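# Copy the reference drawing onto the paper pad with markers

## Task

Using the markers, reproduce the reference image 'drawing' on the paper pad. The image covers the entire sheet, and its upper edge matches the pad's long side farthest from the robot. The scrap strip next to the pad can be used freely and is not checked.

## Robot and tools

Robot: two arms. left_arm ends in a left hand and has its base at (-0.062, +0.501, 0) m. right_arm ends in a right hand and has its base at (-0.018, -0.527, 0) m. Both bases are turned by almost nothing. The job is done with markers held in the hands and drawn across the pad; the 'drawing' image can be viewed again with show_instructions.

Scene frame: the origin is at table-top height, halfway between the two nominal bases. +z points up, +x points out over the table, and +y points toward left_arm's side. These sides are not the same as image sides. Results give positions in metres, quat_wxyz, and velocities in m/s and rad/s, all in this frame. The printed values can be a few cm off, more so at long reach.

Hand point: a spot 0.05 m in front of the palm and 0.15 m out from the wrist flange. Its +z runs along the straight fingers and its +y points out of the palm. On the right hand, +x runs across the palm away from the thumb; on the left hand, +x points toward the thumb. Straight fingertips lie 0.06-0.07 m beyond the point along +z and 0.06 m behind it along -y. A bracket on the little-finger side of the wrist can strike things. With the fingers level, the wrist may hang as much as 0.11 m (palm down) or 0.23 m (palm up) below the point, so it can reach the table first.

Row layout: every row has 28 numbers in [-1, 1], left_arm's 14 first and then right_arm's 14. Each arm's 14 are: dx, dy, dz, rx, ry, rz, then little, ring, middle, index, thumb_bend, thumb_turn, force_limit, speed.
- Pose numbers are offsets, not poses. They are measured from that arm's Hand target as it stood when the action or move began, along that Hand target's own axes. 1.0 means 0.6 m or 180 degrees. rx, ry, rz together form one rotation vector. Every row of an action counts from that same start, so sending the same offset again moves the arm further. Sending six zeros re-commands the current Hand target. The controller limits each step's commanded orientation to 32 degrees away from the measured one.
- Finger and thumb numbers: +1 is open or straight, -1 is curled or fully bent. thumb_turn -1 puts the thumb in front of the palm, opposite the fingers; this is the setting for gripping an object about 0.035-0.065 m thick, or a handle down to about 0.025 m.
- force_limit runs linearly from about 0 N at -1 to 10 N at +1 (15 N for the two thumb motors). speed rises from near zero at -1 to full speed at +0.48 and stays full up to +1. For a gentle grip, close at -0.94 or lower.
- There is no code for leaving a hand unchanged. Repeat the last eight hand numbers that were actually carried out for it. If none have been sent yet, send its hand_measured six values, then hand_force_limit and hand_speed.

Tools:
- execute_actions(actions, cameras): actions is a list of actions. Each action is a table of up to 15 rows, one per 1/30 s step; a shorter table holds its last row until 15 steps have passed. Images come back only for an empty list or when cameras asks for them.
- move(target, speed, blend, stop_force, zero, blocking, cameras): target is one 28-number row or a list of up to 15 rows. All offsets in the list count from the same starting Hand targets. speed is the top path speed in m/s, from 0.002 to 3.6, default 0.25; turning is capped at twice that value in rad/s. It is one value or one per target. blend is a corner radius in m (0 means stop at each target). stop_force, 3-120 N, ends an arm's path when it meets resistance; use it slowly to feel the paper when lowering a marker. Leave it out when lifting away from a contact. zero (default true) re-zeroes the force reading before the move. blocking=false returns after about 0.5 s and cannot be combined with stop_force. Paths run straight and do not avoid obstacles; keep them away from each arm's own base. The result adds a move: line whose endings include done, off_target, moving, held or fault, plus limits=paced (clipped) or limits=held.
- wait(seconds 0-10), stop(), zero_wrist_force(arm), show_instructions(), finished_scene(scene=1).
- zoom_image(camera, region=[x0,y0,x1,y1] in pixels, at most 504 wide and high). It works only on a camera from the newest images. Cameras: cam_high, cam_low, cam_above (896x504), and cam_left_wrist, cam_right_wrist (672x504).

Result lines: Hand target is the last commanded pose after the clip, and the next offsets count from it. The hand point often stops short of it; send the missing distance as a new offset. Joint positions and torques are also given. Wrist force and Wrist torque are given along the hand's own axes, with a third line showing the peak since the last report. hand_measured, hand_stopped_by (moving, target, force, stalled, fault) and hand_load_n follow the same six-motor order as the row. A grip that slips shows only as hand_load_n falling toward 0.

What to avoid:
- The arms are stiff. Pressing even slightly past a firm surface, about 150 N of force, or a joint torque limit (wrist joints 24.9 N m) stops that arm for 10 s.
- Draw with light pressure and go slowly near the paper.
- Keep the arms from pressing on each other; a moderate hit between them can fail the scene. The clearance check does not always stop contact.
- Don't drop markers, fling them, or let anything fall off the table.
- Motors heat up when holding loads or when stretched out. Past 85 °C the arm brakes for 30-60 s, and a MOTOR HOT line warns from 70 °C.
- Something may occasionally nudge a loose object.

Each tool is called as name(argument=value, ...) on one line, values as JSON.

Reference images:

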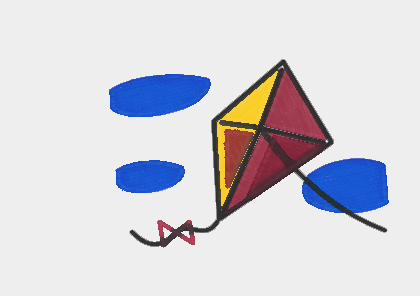

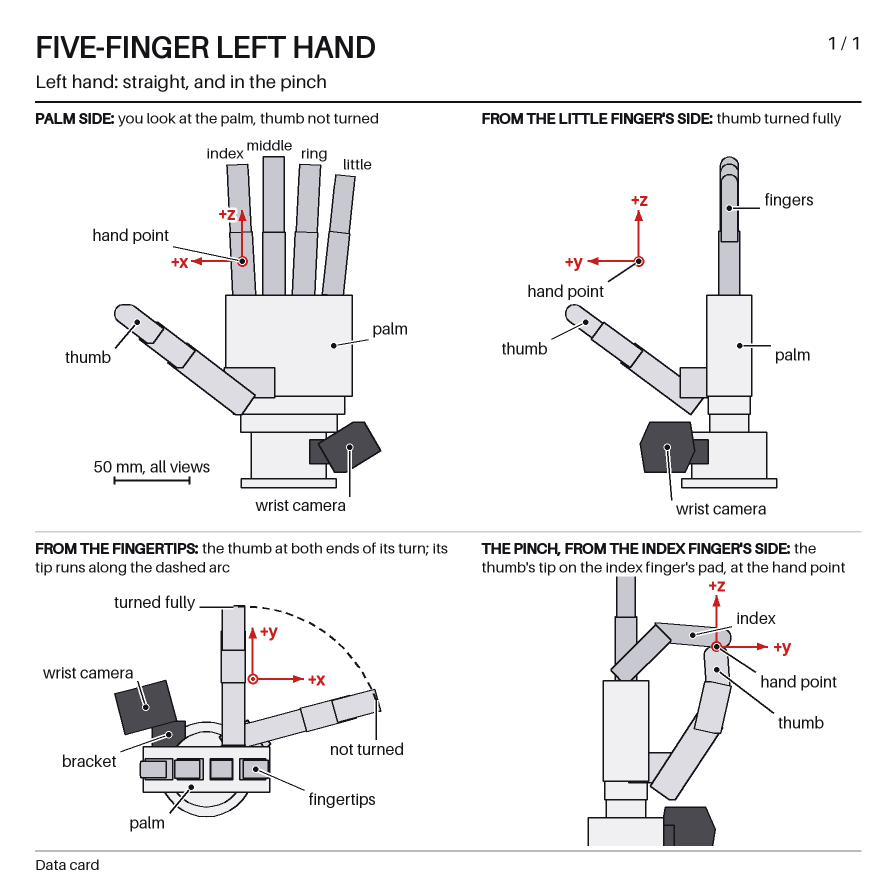

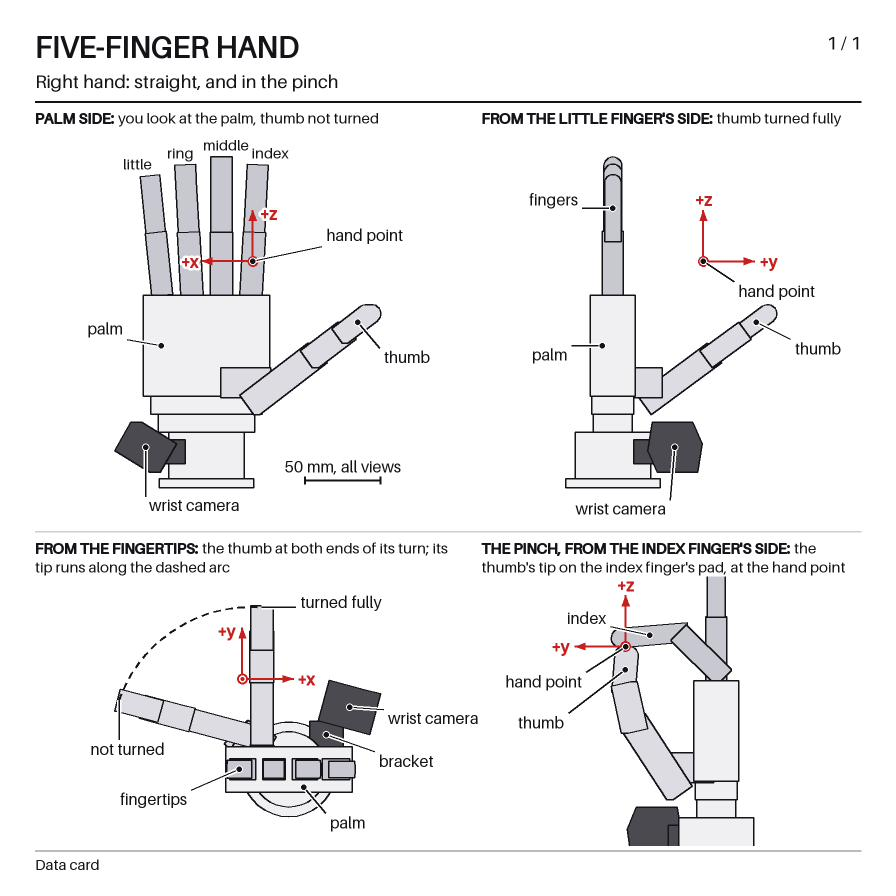

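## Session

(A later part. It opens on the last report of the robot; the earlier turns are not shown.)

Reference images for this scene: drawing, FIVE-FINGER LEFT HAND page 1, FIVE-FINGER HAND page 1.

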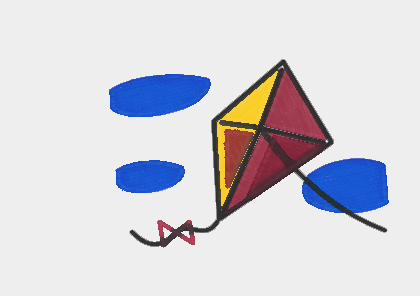

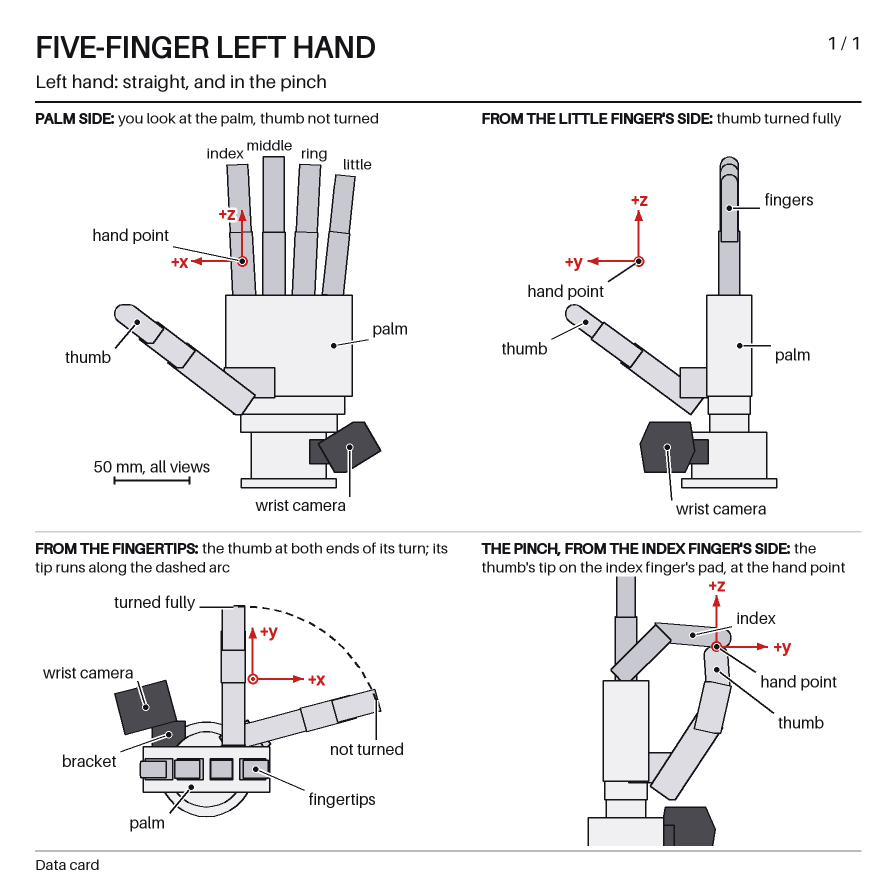

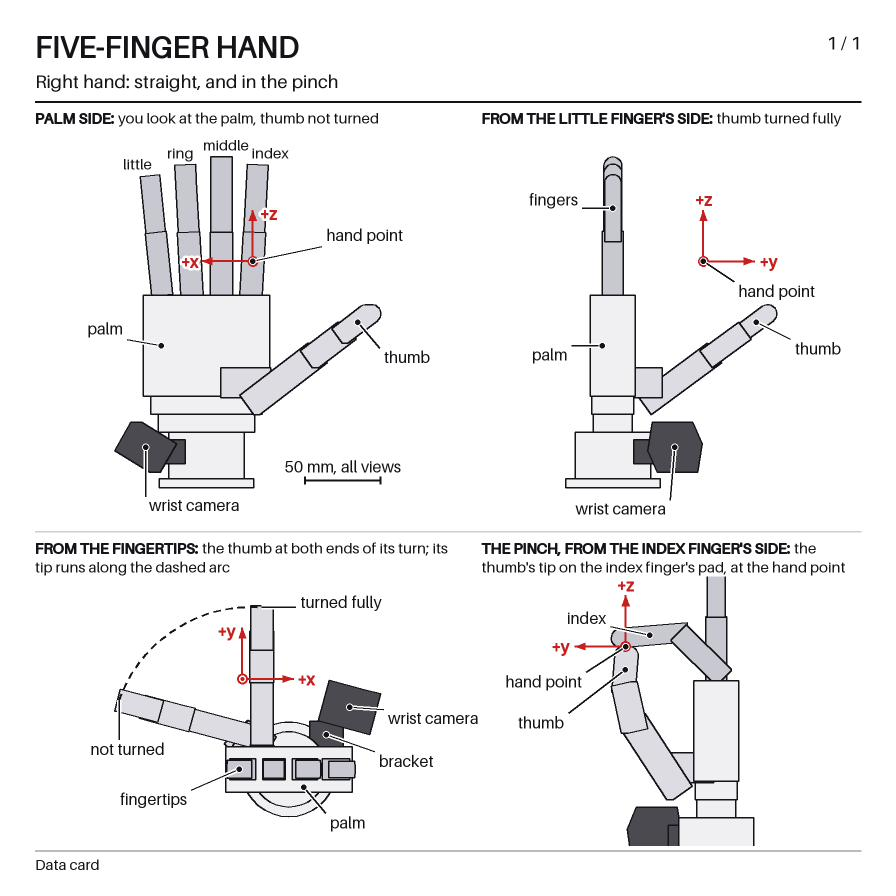

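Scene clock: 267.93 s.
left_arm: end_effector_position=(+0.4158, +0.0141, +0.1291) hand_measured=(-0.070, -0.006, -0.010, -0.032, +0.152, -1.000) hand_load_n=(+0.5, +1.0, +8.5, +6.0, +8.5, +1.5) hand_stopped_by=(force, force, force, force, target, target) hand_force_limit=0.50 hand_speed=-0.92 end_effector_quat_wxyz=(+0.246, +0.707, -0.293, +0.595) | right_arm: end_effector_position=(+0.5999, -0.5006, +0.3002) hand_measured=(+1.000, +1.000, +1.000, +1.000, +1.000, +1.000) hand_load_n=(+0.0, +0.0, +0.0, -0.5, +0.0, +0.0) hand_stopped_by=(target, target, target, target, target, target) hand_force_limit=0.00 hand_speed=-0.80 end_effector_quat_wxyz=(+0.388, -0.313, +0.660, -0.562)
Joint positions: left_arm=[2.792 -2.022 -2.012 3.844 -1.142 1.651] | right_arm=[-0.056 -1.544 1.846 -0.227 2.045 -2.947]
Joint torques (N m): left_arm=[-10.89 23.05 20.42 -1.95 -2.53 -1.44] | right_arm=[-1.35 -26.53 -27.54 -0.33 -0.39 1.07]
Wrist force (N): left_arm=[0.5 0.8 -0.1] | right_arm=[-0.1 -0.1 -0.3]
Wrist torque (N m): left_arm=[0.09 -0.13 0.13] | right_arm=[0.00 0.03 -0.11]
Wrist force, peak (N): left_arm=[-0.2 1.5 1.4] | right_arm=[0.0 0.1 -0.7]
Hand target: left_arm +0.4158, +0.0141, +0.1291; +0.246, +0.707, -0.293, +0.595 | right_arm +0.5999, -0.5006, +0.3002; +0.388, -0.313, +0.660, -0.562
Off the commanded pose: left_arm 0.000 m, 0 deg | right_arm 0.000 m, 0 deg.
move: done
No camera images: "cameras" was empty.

move(target=[-0.01001,0,0.00177,0,0,0,-0.2,-0.2,-0.45,-0.45,0.15,-1,0.5,-0.92,0,0,0,0,0,0,1,1,1,1,1,1,0,-0.8], speed=0.05, cameras=[])

Scene clock: 268.87 s.
left_arm: end_effector_position=(+0.4159, +0.0141, +0.1230) hand_measured=(-0.070, -0.006, -0.010, -0.032, +0.152, -1.000) hand_load_n=(+0.0, +0.5, +8.5, +6.0, +8.5, +1.0) hand_stopped_by=(force, force, force, force, target, target) hand_force_limit=0.50 hand_speed=-0.92 end_effector_quat_wxyz=(+0.246, +0.707, -0.293, +0.595) | right_arm: end_effector_position=(+0.5999, -0.5006, +0.3002) hand_measured=(+1.000, +1.000, +1.000, +1.000, +1.000, +1.000) hand_load_n=(+0.0, +0.0, +0.0, +0.0, +0.0, +0.0) hand_stopped_by=(target, target, target, target, target, target) hand_force_limit=0.00 hand_speed=-0.80 end_effector_quat_wxyz=(+0.388, -0.313, +0.660, -0.562)
Joint positions: left_arm=[2.792 -2.035 -2.015 3.859 -1.142 1.651] | right_arm=[-0.056 -1.544 1.846 -0.227 2.045 -2.947]
Joint torques (N m): left_arm=[-11.31 22.69 4.76 3.87 -2.42 -0.79] | right_arm=[-0.36 -26.22 -27.6 -0.4 -0.55 1.27]
Wrist force (N): left_arm=[0.0 1.1 -0.1] | right_arm=[-0.3 -0.2 -0.4]
Wrist torque (N m): left_arm=[0.14 -0.05 0.10] | right_arm=[-0.01 0.06 -0.13]
Wrist force, peak (N): left_arm=[0.5 1.1 0.0] | right_arm=[-0.2 0.0 -0.6]
Hand target: left_arm +0.4159, +0.0141, +0.1230; +0.246, +0.707, -0.293, +0.595 | right_arm +0.5999, -0.5006, +0.3002; +0.388, -0.313, +0.660, -0.562
Off the commanded pose: left_arm 0.000 m, 0 deg | right_arm 0.000 m, 0 deg.
move: done
No camera images: "cameras" was empty.

move(target=[-0.00082,0,0.00014,0,0,0,-0.2,-0.2,-0.45,-0.45,0.15,-1,0.5,-0.92,0,0,0,0,0,0,1,1,1,1,1,1,0,-0.8], speed=0.05, cameras=[])

move(target=[-0.00055,0,0.00009,0,0,0,-0.2,-0.2,-0.45,-0.45,0.15,-1,0.5,-0.92,0,0,0,0,0,0,1,1,1,1,1,1,0,-0.8], speed=0.05, cameras=[])

Scene clock: 270.10 s.
left_arm: end_effector_position=(+0.4159, +0.0141, +0.1225) hand_measured=(-0.070, -0.006, -0.010, -0.032, +0.152, -1.000) hand_load_n=(+0.0, +0.5, +8.5, +6.0, +8.0, +1.5) hand_stopped_by=(force, force, force, force, target, target) hand_force_limit=0.50 hand_speed=-0.92 end_effector_quat_wxyz=(+0.246, +0.707, -0.293, +0.595) | right_arm: end_effector_position=(+0.5999, -0.5006, +0.3002) hand_measured=(+1.000, +1.000, +1.000, +1.000, +1.000, +1.000) hand_load_n=(+0.0, +0.0, +0.0, -0.5, +0.0, +0.0) hand_stopped_by=(target, target, target, target, target, target) hand_force_limit=0.00 hand_speed=-0.80 end_effector_quat_wxyz=(+0.388, -0.313, +0.660, -0.562)
Joint positions: left_arm=[2.792 -2.036 -2.015 3.86 -1.142 1.651] | right_arm=[-0.056 -1.544 1.846 -0.227 2.045 -2.947]
Joint torques (N m): left_arm=[-9.88 23.1 4.31 3.68 -2.46 -0.92] | right_arm=[-0.03 -25.73 -27.27 -0.51 -0.58 1.1]
Wrist force (N): left_arm=[1.0 0.8 -0.2] | right_arm=[0.0 -0.2 -0.6]
Wrist torque (N m): left_arm=[0.09 -0.08 0.12] | right_arm=[0.00 0.02 -0.10]
Wrist force, peak (N): left_arm=[0.4 1.4 -0.1] | right_arm=[0.0 -0.2 -0.6]
Hand target: left_arm +0.4159, +0.0141, +0.1225; +0.246, +0.707, -0.293, +0.595 | right_arm +0.5999, -0.5006, +0.3002; +0.388, -0.313, +0.660, -0.562
Off the commanded pose: left_arm 0.000 m, 0 deg | right_arm 0.000 m, 0 deg.
move: done
No camera images: "cameras" was empty.

Scene clock: 270.80 s.
left_arm: end_effector_position=(+0.4159, +0.0141, +0.1221) hand_measured=(-0.070, -0.006, -0.010, -0.032, +0.152, -1.000) hand_load_n=(+0.5, +0.5, +8.5, +6.0, +8.0, +2.0) hand_stopped_by=(force, force, force, force, target, target) hand_force_limit=0.50 hand_speed=-0.92 end_effector_quat_wxyz=(+0.246, +0.707, -0.293, +0.595) | right_arm: end_effector_position=(+0.5999, -0.5006, +0.3002) hand_measured=(+1.000, +1.000, +1.000, +1.000, +1.000, +1.000) hand_load_n=(+0.0, -0.5, +0.0, +0.0, +0.0, -0.5) hand_stopped_by=(target, target, target, target, target, target) hand_force_limit=0.00 hand_speed=-0.80 end_effector_quat_wxyz=(+0.388, -0.313, +0.660, -0.562)
Joint positions: left_arm=[2.792 -2.036 -2.015 3.861 -1.142 1.651] | right_arm=[-0.056 -1.544 1.846 -0.227 2.045 -2.947]
Joint torques (N m): left_arm=[-9.54 22 3.23 3.18 -2.21 -1.04] | right_arm=[-0.08 -26.16 -26.41 -0.45 -0.54 1.07]
Wrist force (N): left_arm=[3.4 1.2 -0.2] | right_arm=[-0.2 0.2 -0.3]
Wrist torque (N m): left_arm=[0.17 -0.08 0.10] | right_arm=[0.03 0.04 -0.10]
Wrist force, peak (N): left_arm=[3.4 1.2 -0.2] | right_arm=[-0.1 0.0 -0.6]
Hand target: left_arm +0.4159, +0.0141, +0.1221; +0.246, +0.707, -0.293, +0.595 | right_arm +0.5999, -0.5006, +0.3002; +0.388, -0.313, +0.660, -0.562
Off the commanded pose: left_arm 0.000 m, 0 deg | right_arm 0.000 m, 0 deg.
move: done
No camera images: "cameras" was empty.

move(target=[[0.00058,0.00049,-0.00056,0,0,0,-0.2,-0.2,-0.45,-0.45,0.15,-1,0.5,-0.92,0,0,0,0,0,0,1,1,1,1,1,1,0,-0.8],[0.0044,-0.02387,0.02111,0,0,0,-0.2,-0.2,-0.45,-0.45,0.15,-1,0.5,-0.92,0,0,0,0,0,0,1,1,1,1,1,1,0,-0.8],[0.00577,-0.0271,0.02885,0,0,0,-0.2,-0.2,-0.45,-0.45,0.15,-1,0.5,-0.92,0,0,0,0,0,0,1,1,1,1,1,1,0,-0.8],[0.0012,0.00203,0.00295,0,0,0,-0.2,-0.2,-0.45,-0.45,0.15,-1,0.5,-0.92,0,0,0,0,0,0,1,1,1,1,1,1,0,-0.8],[0.00197,0.00263,0.00728,0,0,0,-0.2,-0.2,-0.45,-0.45,0.15,-1,0.5,-0.92,0,0,0,0,0,0,1,1,1,1,1,1,0,-0.8],[0.00714,-0.03033,0.0366,0,0,0,-0.2,-0.2,-0.45,-0.45,0.15,-1,0.5,-0.92,0,0,0,0,0,0,1,1,1,1,1,1,0,-0.8],[0.00857,-0.034,0.04472,0,0,0,-0.2,-0.2,-0.45,-0.45,0.15,-1,0.5,-0.92,0,0,0,0,0,0,1,1,1,1,1,1,0,-0.8],[0.00273,0.00323,0.01161,0,0,0,-0.2,-0.2,-0.45,-0.45,0.15,-1,0.5,-0.92,0,0,0,0,0,0,1,1,1,1,1,1,0,-0.8],[0.00349,0.00383,0.01594,0,0,0,-0.2,-0.2,-0.45,-0.45,0.15,-1,0.5,-0.92,0,0,0,0,0,0,1,1,1,1,1,1,0,-0.8],[0.01039,-0.04014,0.05505,0,0,0,-0.2,-0.2,-0.45,-0.45,0.15,-1,0.5,-0.92,0,0,0,0,0,0,1,1,1,1,1,1,0,-0.8],[0.0122,-0.04621,0.06532,0,0,0,-0.2,-0.2,-0.45,-0.45,0.15,-1,0.5,-0.92,0,0,0,0,0,0,1,1,1,1,1,1,0,-0.8],[0.00424,0.0045,0.02021,0,0,0,-0.2,-0.2,-0.45,-0.45,0.15,-1,0.5,-0.92,0,0,0,0,0,0,1,1,1,1,1,1,0,-0.8],[0.01327,0.0045,0.01862,0,0,0,-0.2,-0.2,-0.45,-0.45,0.15,-1,0.5,-0.92,0,0,0,0,0,0,1,1,1,1,1,1,0,-0.8]], speed=0.07, blend=0, cameras=[])

Scene clock: 280.00 s.
left_arm: end_effector_position=(+0.4227, +0.0034, +0.1280) hand_measured=(-0.070, -0.006, -0.010, -0.032, +0.152, -1.000) hand_load_n=(+0.5, +0.5, +9.0, +6.0, +8.5, +1.5) hand_stopped_by=(force, force, force, force, target, target) hand_force_limit=0.50 hand_speed=-0.92 end_effector_quat_wxyz=(+0.246, +0.707, -0.293, +0.595) | right_arm: end_effector_position=(+0.5999, -0.5006, +0.3002) hand_measured=(+1.000, +1.000, +1.000, +1.000, +1.000, +1.000) hand_load_n=(+0.0, +0.0, +0.0, +0.0, +0.0, +0.0) hand_stopped_by=(target, target, target, target, target, target) hand_force_limit=0.00 hand_speed=-0.80 end_effector_quat_wxyz=(+0.388, -0.313, +0.660, -0.562)
Joint positions: left_arm=[2.774 -2.045 -1.976 3.832 -1.159 1.647] | right_arm=[-0.056 -1.544 1.846 -0.227 2.045 -2.947]
Joint torques (N m): left_arm=[-10.78 42.4 19.71 -2.02 -2.39 -0.77] | right_arm=[-0.18 -25.82 -26.86 -0.55 -0.59 1.27]
Wrist force (N): left_arm=[-0.1 1.1 -0.2] | right_arm=[-0.3 0.0 -0.4]
Wrist torque (N m): left_arm=[0.14 -0.06 0.09] | right_arm=[0.03 0.07 -0.12]
Wrist force, peak (N): left_arm=[3.9 0.5 -0.2] | right_arm=[-0.2 -0.1 -0.7]
Hand target: left_arm +0.4227, +0.0034, +0.1280; +0.246, +0.707, -0.293, +0.595 | right_arm +0.5999, -0.5006, +0.3002; +0.388, -0.313, +0.660, -0.562
Off the commanded pose: left_arm 0.000 m, 0 deg | right_arm 0.000 m, 0 deg.
move: done
No camera images: "cameras" was empty.

move(target=[-0.01491,-0.14602,-0.29571,0,0,0,-0.2,-0.2,-0.45,-0.45,0.15,-1,0.5,-0.92,0,0,0,0,0,0,1,1,1,1,1,1,0,-0.8], speed=0.3, cameras=["cam_above"])

zoom_image(camera="cam_above", region=[410, 240, 490, 330])

Scene clock: 281.80 s.
left_arm: end_effector_position=(+0.3598, +0.1900, +0.1497) hand_measured=(-0.070, -0.006, -0.010, -0.032, +0.152, -1.000) hand_load_n=(+0.5, +0.5, +8.5, +6.0, +8.0, +1.5) hand_stopped_by=(force, force, force, force, target, target) hand_force_limit=0.50 hand_speed=-0.92 end_effector_quat_wxyz=(+0.246, +0.707, -0.293, +0.595) | right_arm: end_effector_position=(+0.5999, -0.5006, +0.3002) hand_measured=(+1.000, +1.000, +1.000, +1.000, +1.000, +1.000) hand_load_n=(+0.0, +0.0, +0.0, +0.0, +0.0, -0.5) hand_stopped_by=(target, target, target, target, target, target) hand_force_limit=0.00 hand_speed=-0.80 end_effector_quat_wxyz=(+0.388, -0.313, +0.660, -0.562)
Joint positions: left_arm=[3.295 -1.748 -2.361 3.822 -0.652 1.801] | right_arm=[-0.056 -1.544 1.846 -0.227 2.045 -2.947]
Joint torques (N m): left_arm=[12.11 28.51 4.15 -3.02 2.44 1.42] | right_arm=[0.14 -25.63 -27.31 -0.54 -0.58 1.02]
Wrist force (N): left_arm=[0.3 1.1 -0.2] | right_arm=[-0.2 -0.1 -0.4]
Wrist torque (N m): left_arm=[0.17 -0.11 -0.01] | right_arm=[0.01 0.05 -0.11]
Wrist force, peak (N): left_arm=[0.4 1.7 1.2] | right_arm=[-0.3 -0.1 -0.7]
Hand target: left_arm +0.3598, +0.1900, +0.1497; +0.246, +0.707, -0.293, +0.595 | right_arm +0.5999, -0.5006, +0.3002; +0.388, -0.313, +0.660, -0.562
Off the commanded pose: left_arm 0.000 m, 0 deg | right_arm 0.000 m, 0 deg.
move: done
Images, in order (width x height): cam_above 896x504.

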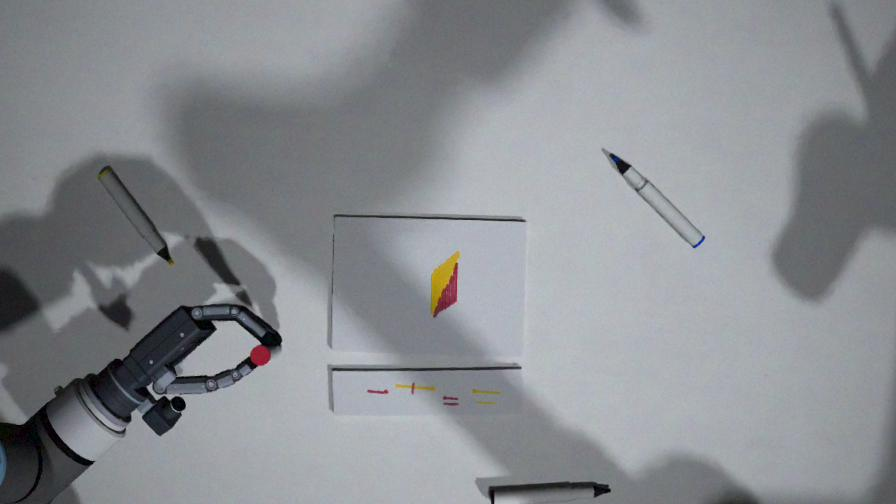

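Scaled by 5.600 from the camera's 896x504 image, which has a finer 1280x720 frame.

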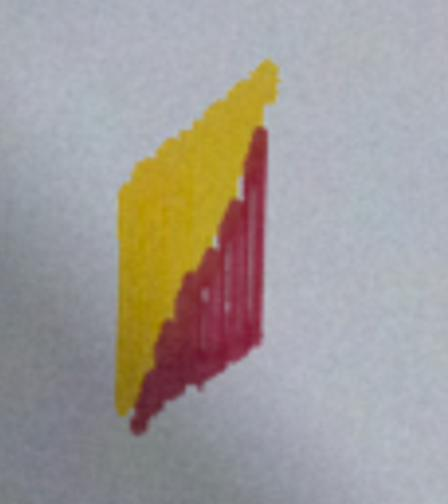

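move(target=[0.01242,0.14585,0.27875,0,0,0,-0.2,-0.2,-0.45,-0.45,0.15,-1,0.5,-0.92,0,0,0,0,0,0,1,1,1,1,1,1,0,-0.8], speed=0.3, cameras=[])

Scene clock: 287.33 s.
left_arm: end_effector_position=(+0.4155, +0.0108, +0.1283) hand_measured=(-0.070, -0.006, -0.010, -0.032, +0.152, -1.000) hand_load_n=(+0.5, +0.5, +8.5, +6.0, +8.0, +1.5) hand_stopped_by=(force, force, force, force, target, target) hand_force_limit=0.50 hand_speed=-0.92 end_effector_quat_wxyz=(+0.246, +0.707, -0.293, +0.595) | right_arm: end_effector_position=(+0.5999, -0.5006, +0.3002) hand_measured=(+1.000, +1.000, +1.000, +1.000, +1.000, +1.000) hand_load_n=(+0.0, +0.0, +0.0, -0.5, +0.0, +0.0) hand_stopped_by=(target, target, target, target, target, target) hand_force_limit=0.00 hand_speed=-0.80 end_effector_quat_wxyz=(+0.388, -0.313, +0.660, -0.562)
Joint positions: left_arm=[2.784 -2.027 -2.007 3.844 -1.149 1.649] | right_arm=[-0.056 -1.544 1.846 -0.227 2.045 -2.947]
Joint torques (N m): left_arm=[-10.08 22.27 18.94 -2.13 -2.64 -1.44] | right_arm=[-0.9 -25.7 -27.45 -0.55 -0.53 0.88]
Wrist force (N): left_arm=[0.2 1.0 0.2] | right_arm=[-0.2 0.0 -0.4]
Wrist torque (N m): left_arm=[0.11 -0.07 0.11] | right_arm=[0.02 0.05 -0.11]
Wrist force, peak (N): left_arm=[0.3 1.9 1.2] | right_arm=[-0.1 0.1 -0.8]
Hand target: left_arm +0.4155, +0.0108, +0.1283; +0.246, +0.707, -0.293, +0.595 | right_arm +0.5999, -0.5006, +0.3002; +0.388, -0.313, +0.660, -0.562
Off the commanded pose: left_arm 0.000 m, 0 deg | right_arm 0.000 m, 0 deg.
move: done
No camera images: "cameras" was empty.

move(target=[[-0.00971,0.00031,0.00155,0,0,0,-0.2,-0.2,-0.45,-0.45,0.15,-1,0.5,-0.92,0,0,0,0,0,0,1,1,1,1,1,1,0,-0.8],[-0.00538,-0.02727,0.02608,0,0,0,-0.2,-0.2,-0.45,-0.45,0.15,-1,0.5,-0.92,0,0,0,0,0,0,1,1,1,1,1,1,0,-0.8],[-0.00402,-0.0305,0.03383,0,0,0,-0.2,-0.2,-0.45,-0.45,0.15,-1,0.5,-0.92,0,0,0,0,0,0,1,1,1,1,1,1,0,-0.8],[-0.00895,0.00091,0.00588,0,0,0,-0.2,-0.2,-0.45,-0.45,0.15,-1,0.5,-0.92,0,0,0,0,0,0,1,1,1,1,1,1,0,-0.8],[-0.00819,0.00158,0.01016,0,0,0,-0.2,-0.2,-0.45,-0.45,0.15,-1,0.5,-0.92,0,0,0,0,0,0,1,1,1,1,1,1,0,-0.8],[-0.00265,-0.03373,0.04157,0,0,0,-0.2,-0.2,-0.45,-0.45,0.15,-1,0.5,-0.92,0,0,0,0,0,0,1,1,1,1,1,1,0,-0.8],[-0.00096,-0.03907,0.05118,0,0,0,-0.2,-0.2,-0.45,-0.45,0.15,-1,0.5,-0.92,0,0,0,0,0,0,1,1,1,1,1,1,0,-0.8],[-0.00743,0.00218,0.01449,0,0,0,-0.2,-0.2,-0.45,-0.45,0.15,-1,0.5,-0.92,0,0,0,0,0,0,1,1,1,1,1,1,0,-0.8],[-0.00667,0.00278,0.01882,0,0,0,-0.2,-0.2,-0.45,-0.45,0.15,-1,0.5,-0.92,0,0,0,0,0,0,1,1,1,1,1,1,0,-0.8],[0.00085,-0.04515,0.06145,0,0,0,-0.2,-0.2,-0.45,-0.45,0.15,-1,0.5,-0.92,0,0,0,0,0,0,1,1,1,1,1,1,0,-0.8],[0.00267,-0.05128,0.07177,0,0,0,-0.2,-0.2,-0.45,-0.45,0.15,-1,0.5,-0.92,0,0,0,0,0,0,1,1,1,1,1,1,0,-0.8],[-0.0059,0.00339,0.02315,0,0,0,-0.2,-0.2,-0.45,-0.45,0.15,-1,0.5,-0.92,0,0,0,0,0,0,1,1,1,1,1,1,0,-0.8],[-0.00517,0.00393,0.0273,0,0,0,-0.2,-0.2,-0.45,-0.45,0.15,-1,0.5,-0.92,0,0,0,0,0,0,1,1,1,1,1,1,0,-0.8],[0.0044,-0.0571,0.0816,0,0,0,-0.2,-0.2,-0.45,-0.45,0.15,-1,0.5,-0.92,0,0,0,0,0,0,1,1,1,1,1,1,0,-0.8],[0.01343,-0.0571,0.08001,0,0,0,-0.2,-0.2,-0.45,-0.45,0.15,-1,0.5,-0.92,0,0,0,0,0,0,1,1,1,1,1,1,0,-0.8]], speed=0.07, blend=0, cameras=[])

Scene clock: 297.37 s.
left_arm: end_effector_position=(+0.4742, +0.0006, +0.1279) hand_measured=(-0.070, -0.006, -0.010, -0.032, +0.152, -1.000) hand_load_n=(+0.0, +0.5, +8.5, +6.0, +8.0, +1.5) hand_stopped_by=(force, force, force, force, target, target) hand_force_limit=0.50 hand_speed=-0.92 end_effector_quat_wxyz=(+0.246, +0.707, -0.293, +0.595) | right_arm: end_effector_position=(+0.5999, -0.5006, +0.3002) hand_measured=(+1.000, +1.000, +1.000, +1.000, +1.000, +1.000) hand_load_n=(+0.0, +0.0, +0.0, +0.0, +0.0, -0.5) hand_stopped_by=(target, target, target, target, target, target) hand_force_limit=0.00 hand_speed=-0.80 end_effector_quat_wxyz=(+0.388, -0.313, +0.660, -0.562)
Joint positions: left_arm=[2.807 -2.119 -1.842 3.77 -1.127 1.654] | right_arm=[-0.056 -1.544 1.846 -0.227 2.045 -2.947]
Joint torques (N m): left_arm=[11.04 45.17 20.75 -1.99 2.38 1.39] | right_arm=[1.63 -25.36 -26.98 -0.62 -0.56 1.02]
Wrist force (N): left_arm=[0.3 0.7 -0.1] | right_arm=[-0.1 -0.1 -0.5]
Wrist torque (N m): left_arm=[0.07 -0.09 -0.02] | right_arm=[0.01 0.04 -0.11]
Wrist force, peak (N): left_arm=[2.7 0.6 -0.1] | right_arm=[0.0 -0.4 -0.6]
Hand target: left_arm +0.4742, +0.0006, +0.1280; +0.246, +0.707, -0.293, +0.595 | right_arm +0.5999, -0.5006, +0.3002; +0.388, -0.313, +0.660, -0.562
Off the commanded pose: left_arm 0.000 m, 0 deg | right_arm 0.000 m, 0 deg.
move: done
No camera images: "cameras" was empty.

move(target=[-0.02602,-0.08862,-0.35873,0,0,0,-0.2,-0.2,-0.45,-0.45,0.15,-1,0.5,-0.92,0,0,0,0,0,0,1,1,1,1,1,1,0,-0.8], speed=0.3, cameras=["cam_above"])

zoom_image(camera="cam_above", region=[410, 240, 490, 330])

Scene clock: 299.20 s.
left_arm: end_effector_position=(+0.3597, +0.1899, +0.1496) hand_measured=(-0.070, -0.006, -0.010, -0.032, +0.152, -1.000) hand_load_n=(+0.0, +0.5, +9.0, +6.0, +8.0, +1.5) hand_stopped_by=(force, force, force, force, target, target) hand_force_limit=0.50 hand_speed=-0.92 end_effector_quat_wxyz=(+0.246, +0.707, -0.293, +0.595) | right_arm: end_effector_position=(+0.5999, -0.5006, +0.3002) hand_measured=(+1.000, +1.000, +1.000, +1.000, +1.000, +1.000) hand_load_n=(+0.0, +0.0, +0.0, +0.0, +0.0, +0.0) hand_stopped_by=(target, target, target, target, target, target) hand_force_limit=0.00 hand_speed=-0.80 end_effector_quat_wxyz=(+0.388, -0.313, +0.660, -0.562)
Joint positions: left_arm=[3.295 -1.748 -2.362 3.822 -0.652 1.801] | right_arm=[-0.056 -1.544 1.846 -0.227 2.045 -2.947]
Joint torques (N m): left_arm=[9.67 28.89 3.76 -2.33 2.21 1.65] | right_arm=[-0.02 -25.67 -26.61 -0.61 -0.46 1.09]
Wrist force (N): left_arm=[0.2 0.6 -0.3] | right_arm=[-0.3 -0.2 -0.6]
Wrist torque (N m): left_arm=[0.10 -0.08 0.00] | right_arm=[-0.01 0.07 -0.12]
Wrist force, peak (N): left_arm=[0.3 1.7 0.9] | right_arm=[-0.3 -0.2 -0.6]
Hand target: left_arm +0.3597, +0.1899, +0.1496; +0.246, +0.707, -0.293, +0.595 | right_arm +0.5999, -0.5006, +0.3002; +0.388, -0.313, +0.660, -0.562
Off the commanded pose: left_arm 0.000 m, 0 deg | right_arm 0.000 m, 0 deg.
move: done
Images, in order (width x height): cam_above 896x504.

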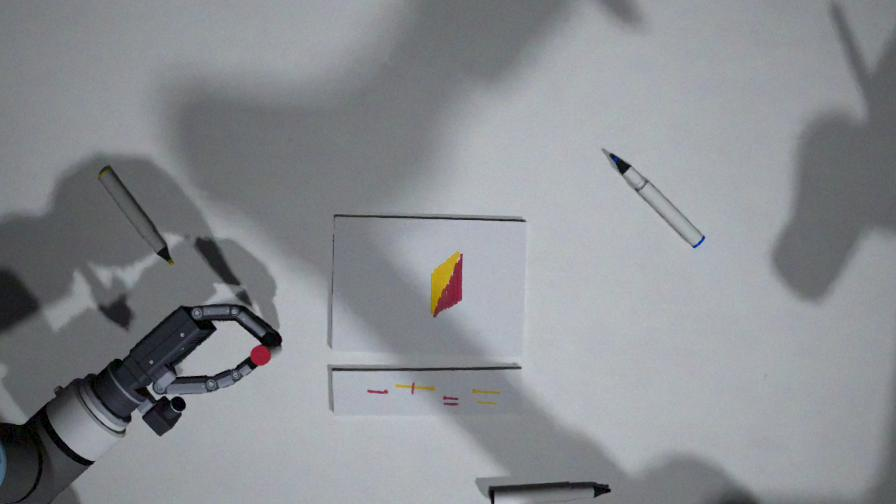

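Scaled by 5.600 from the camera's 896x504 image, which has a finer 1280x720 frame.

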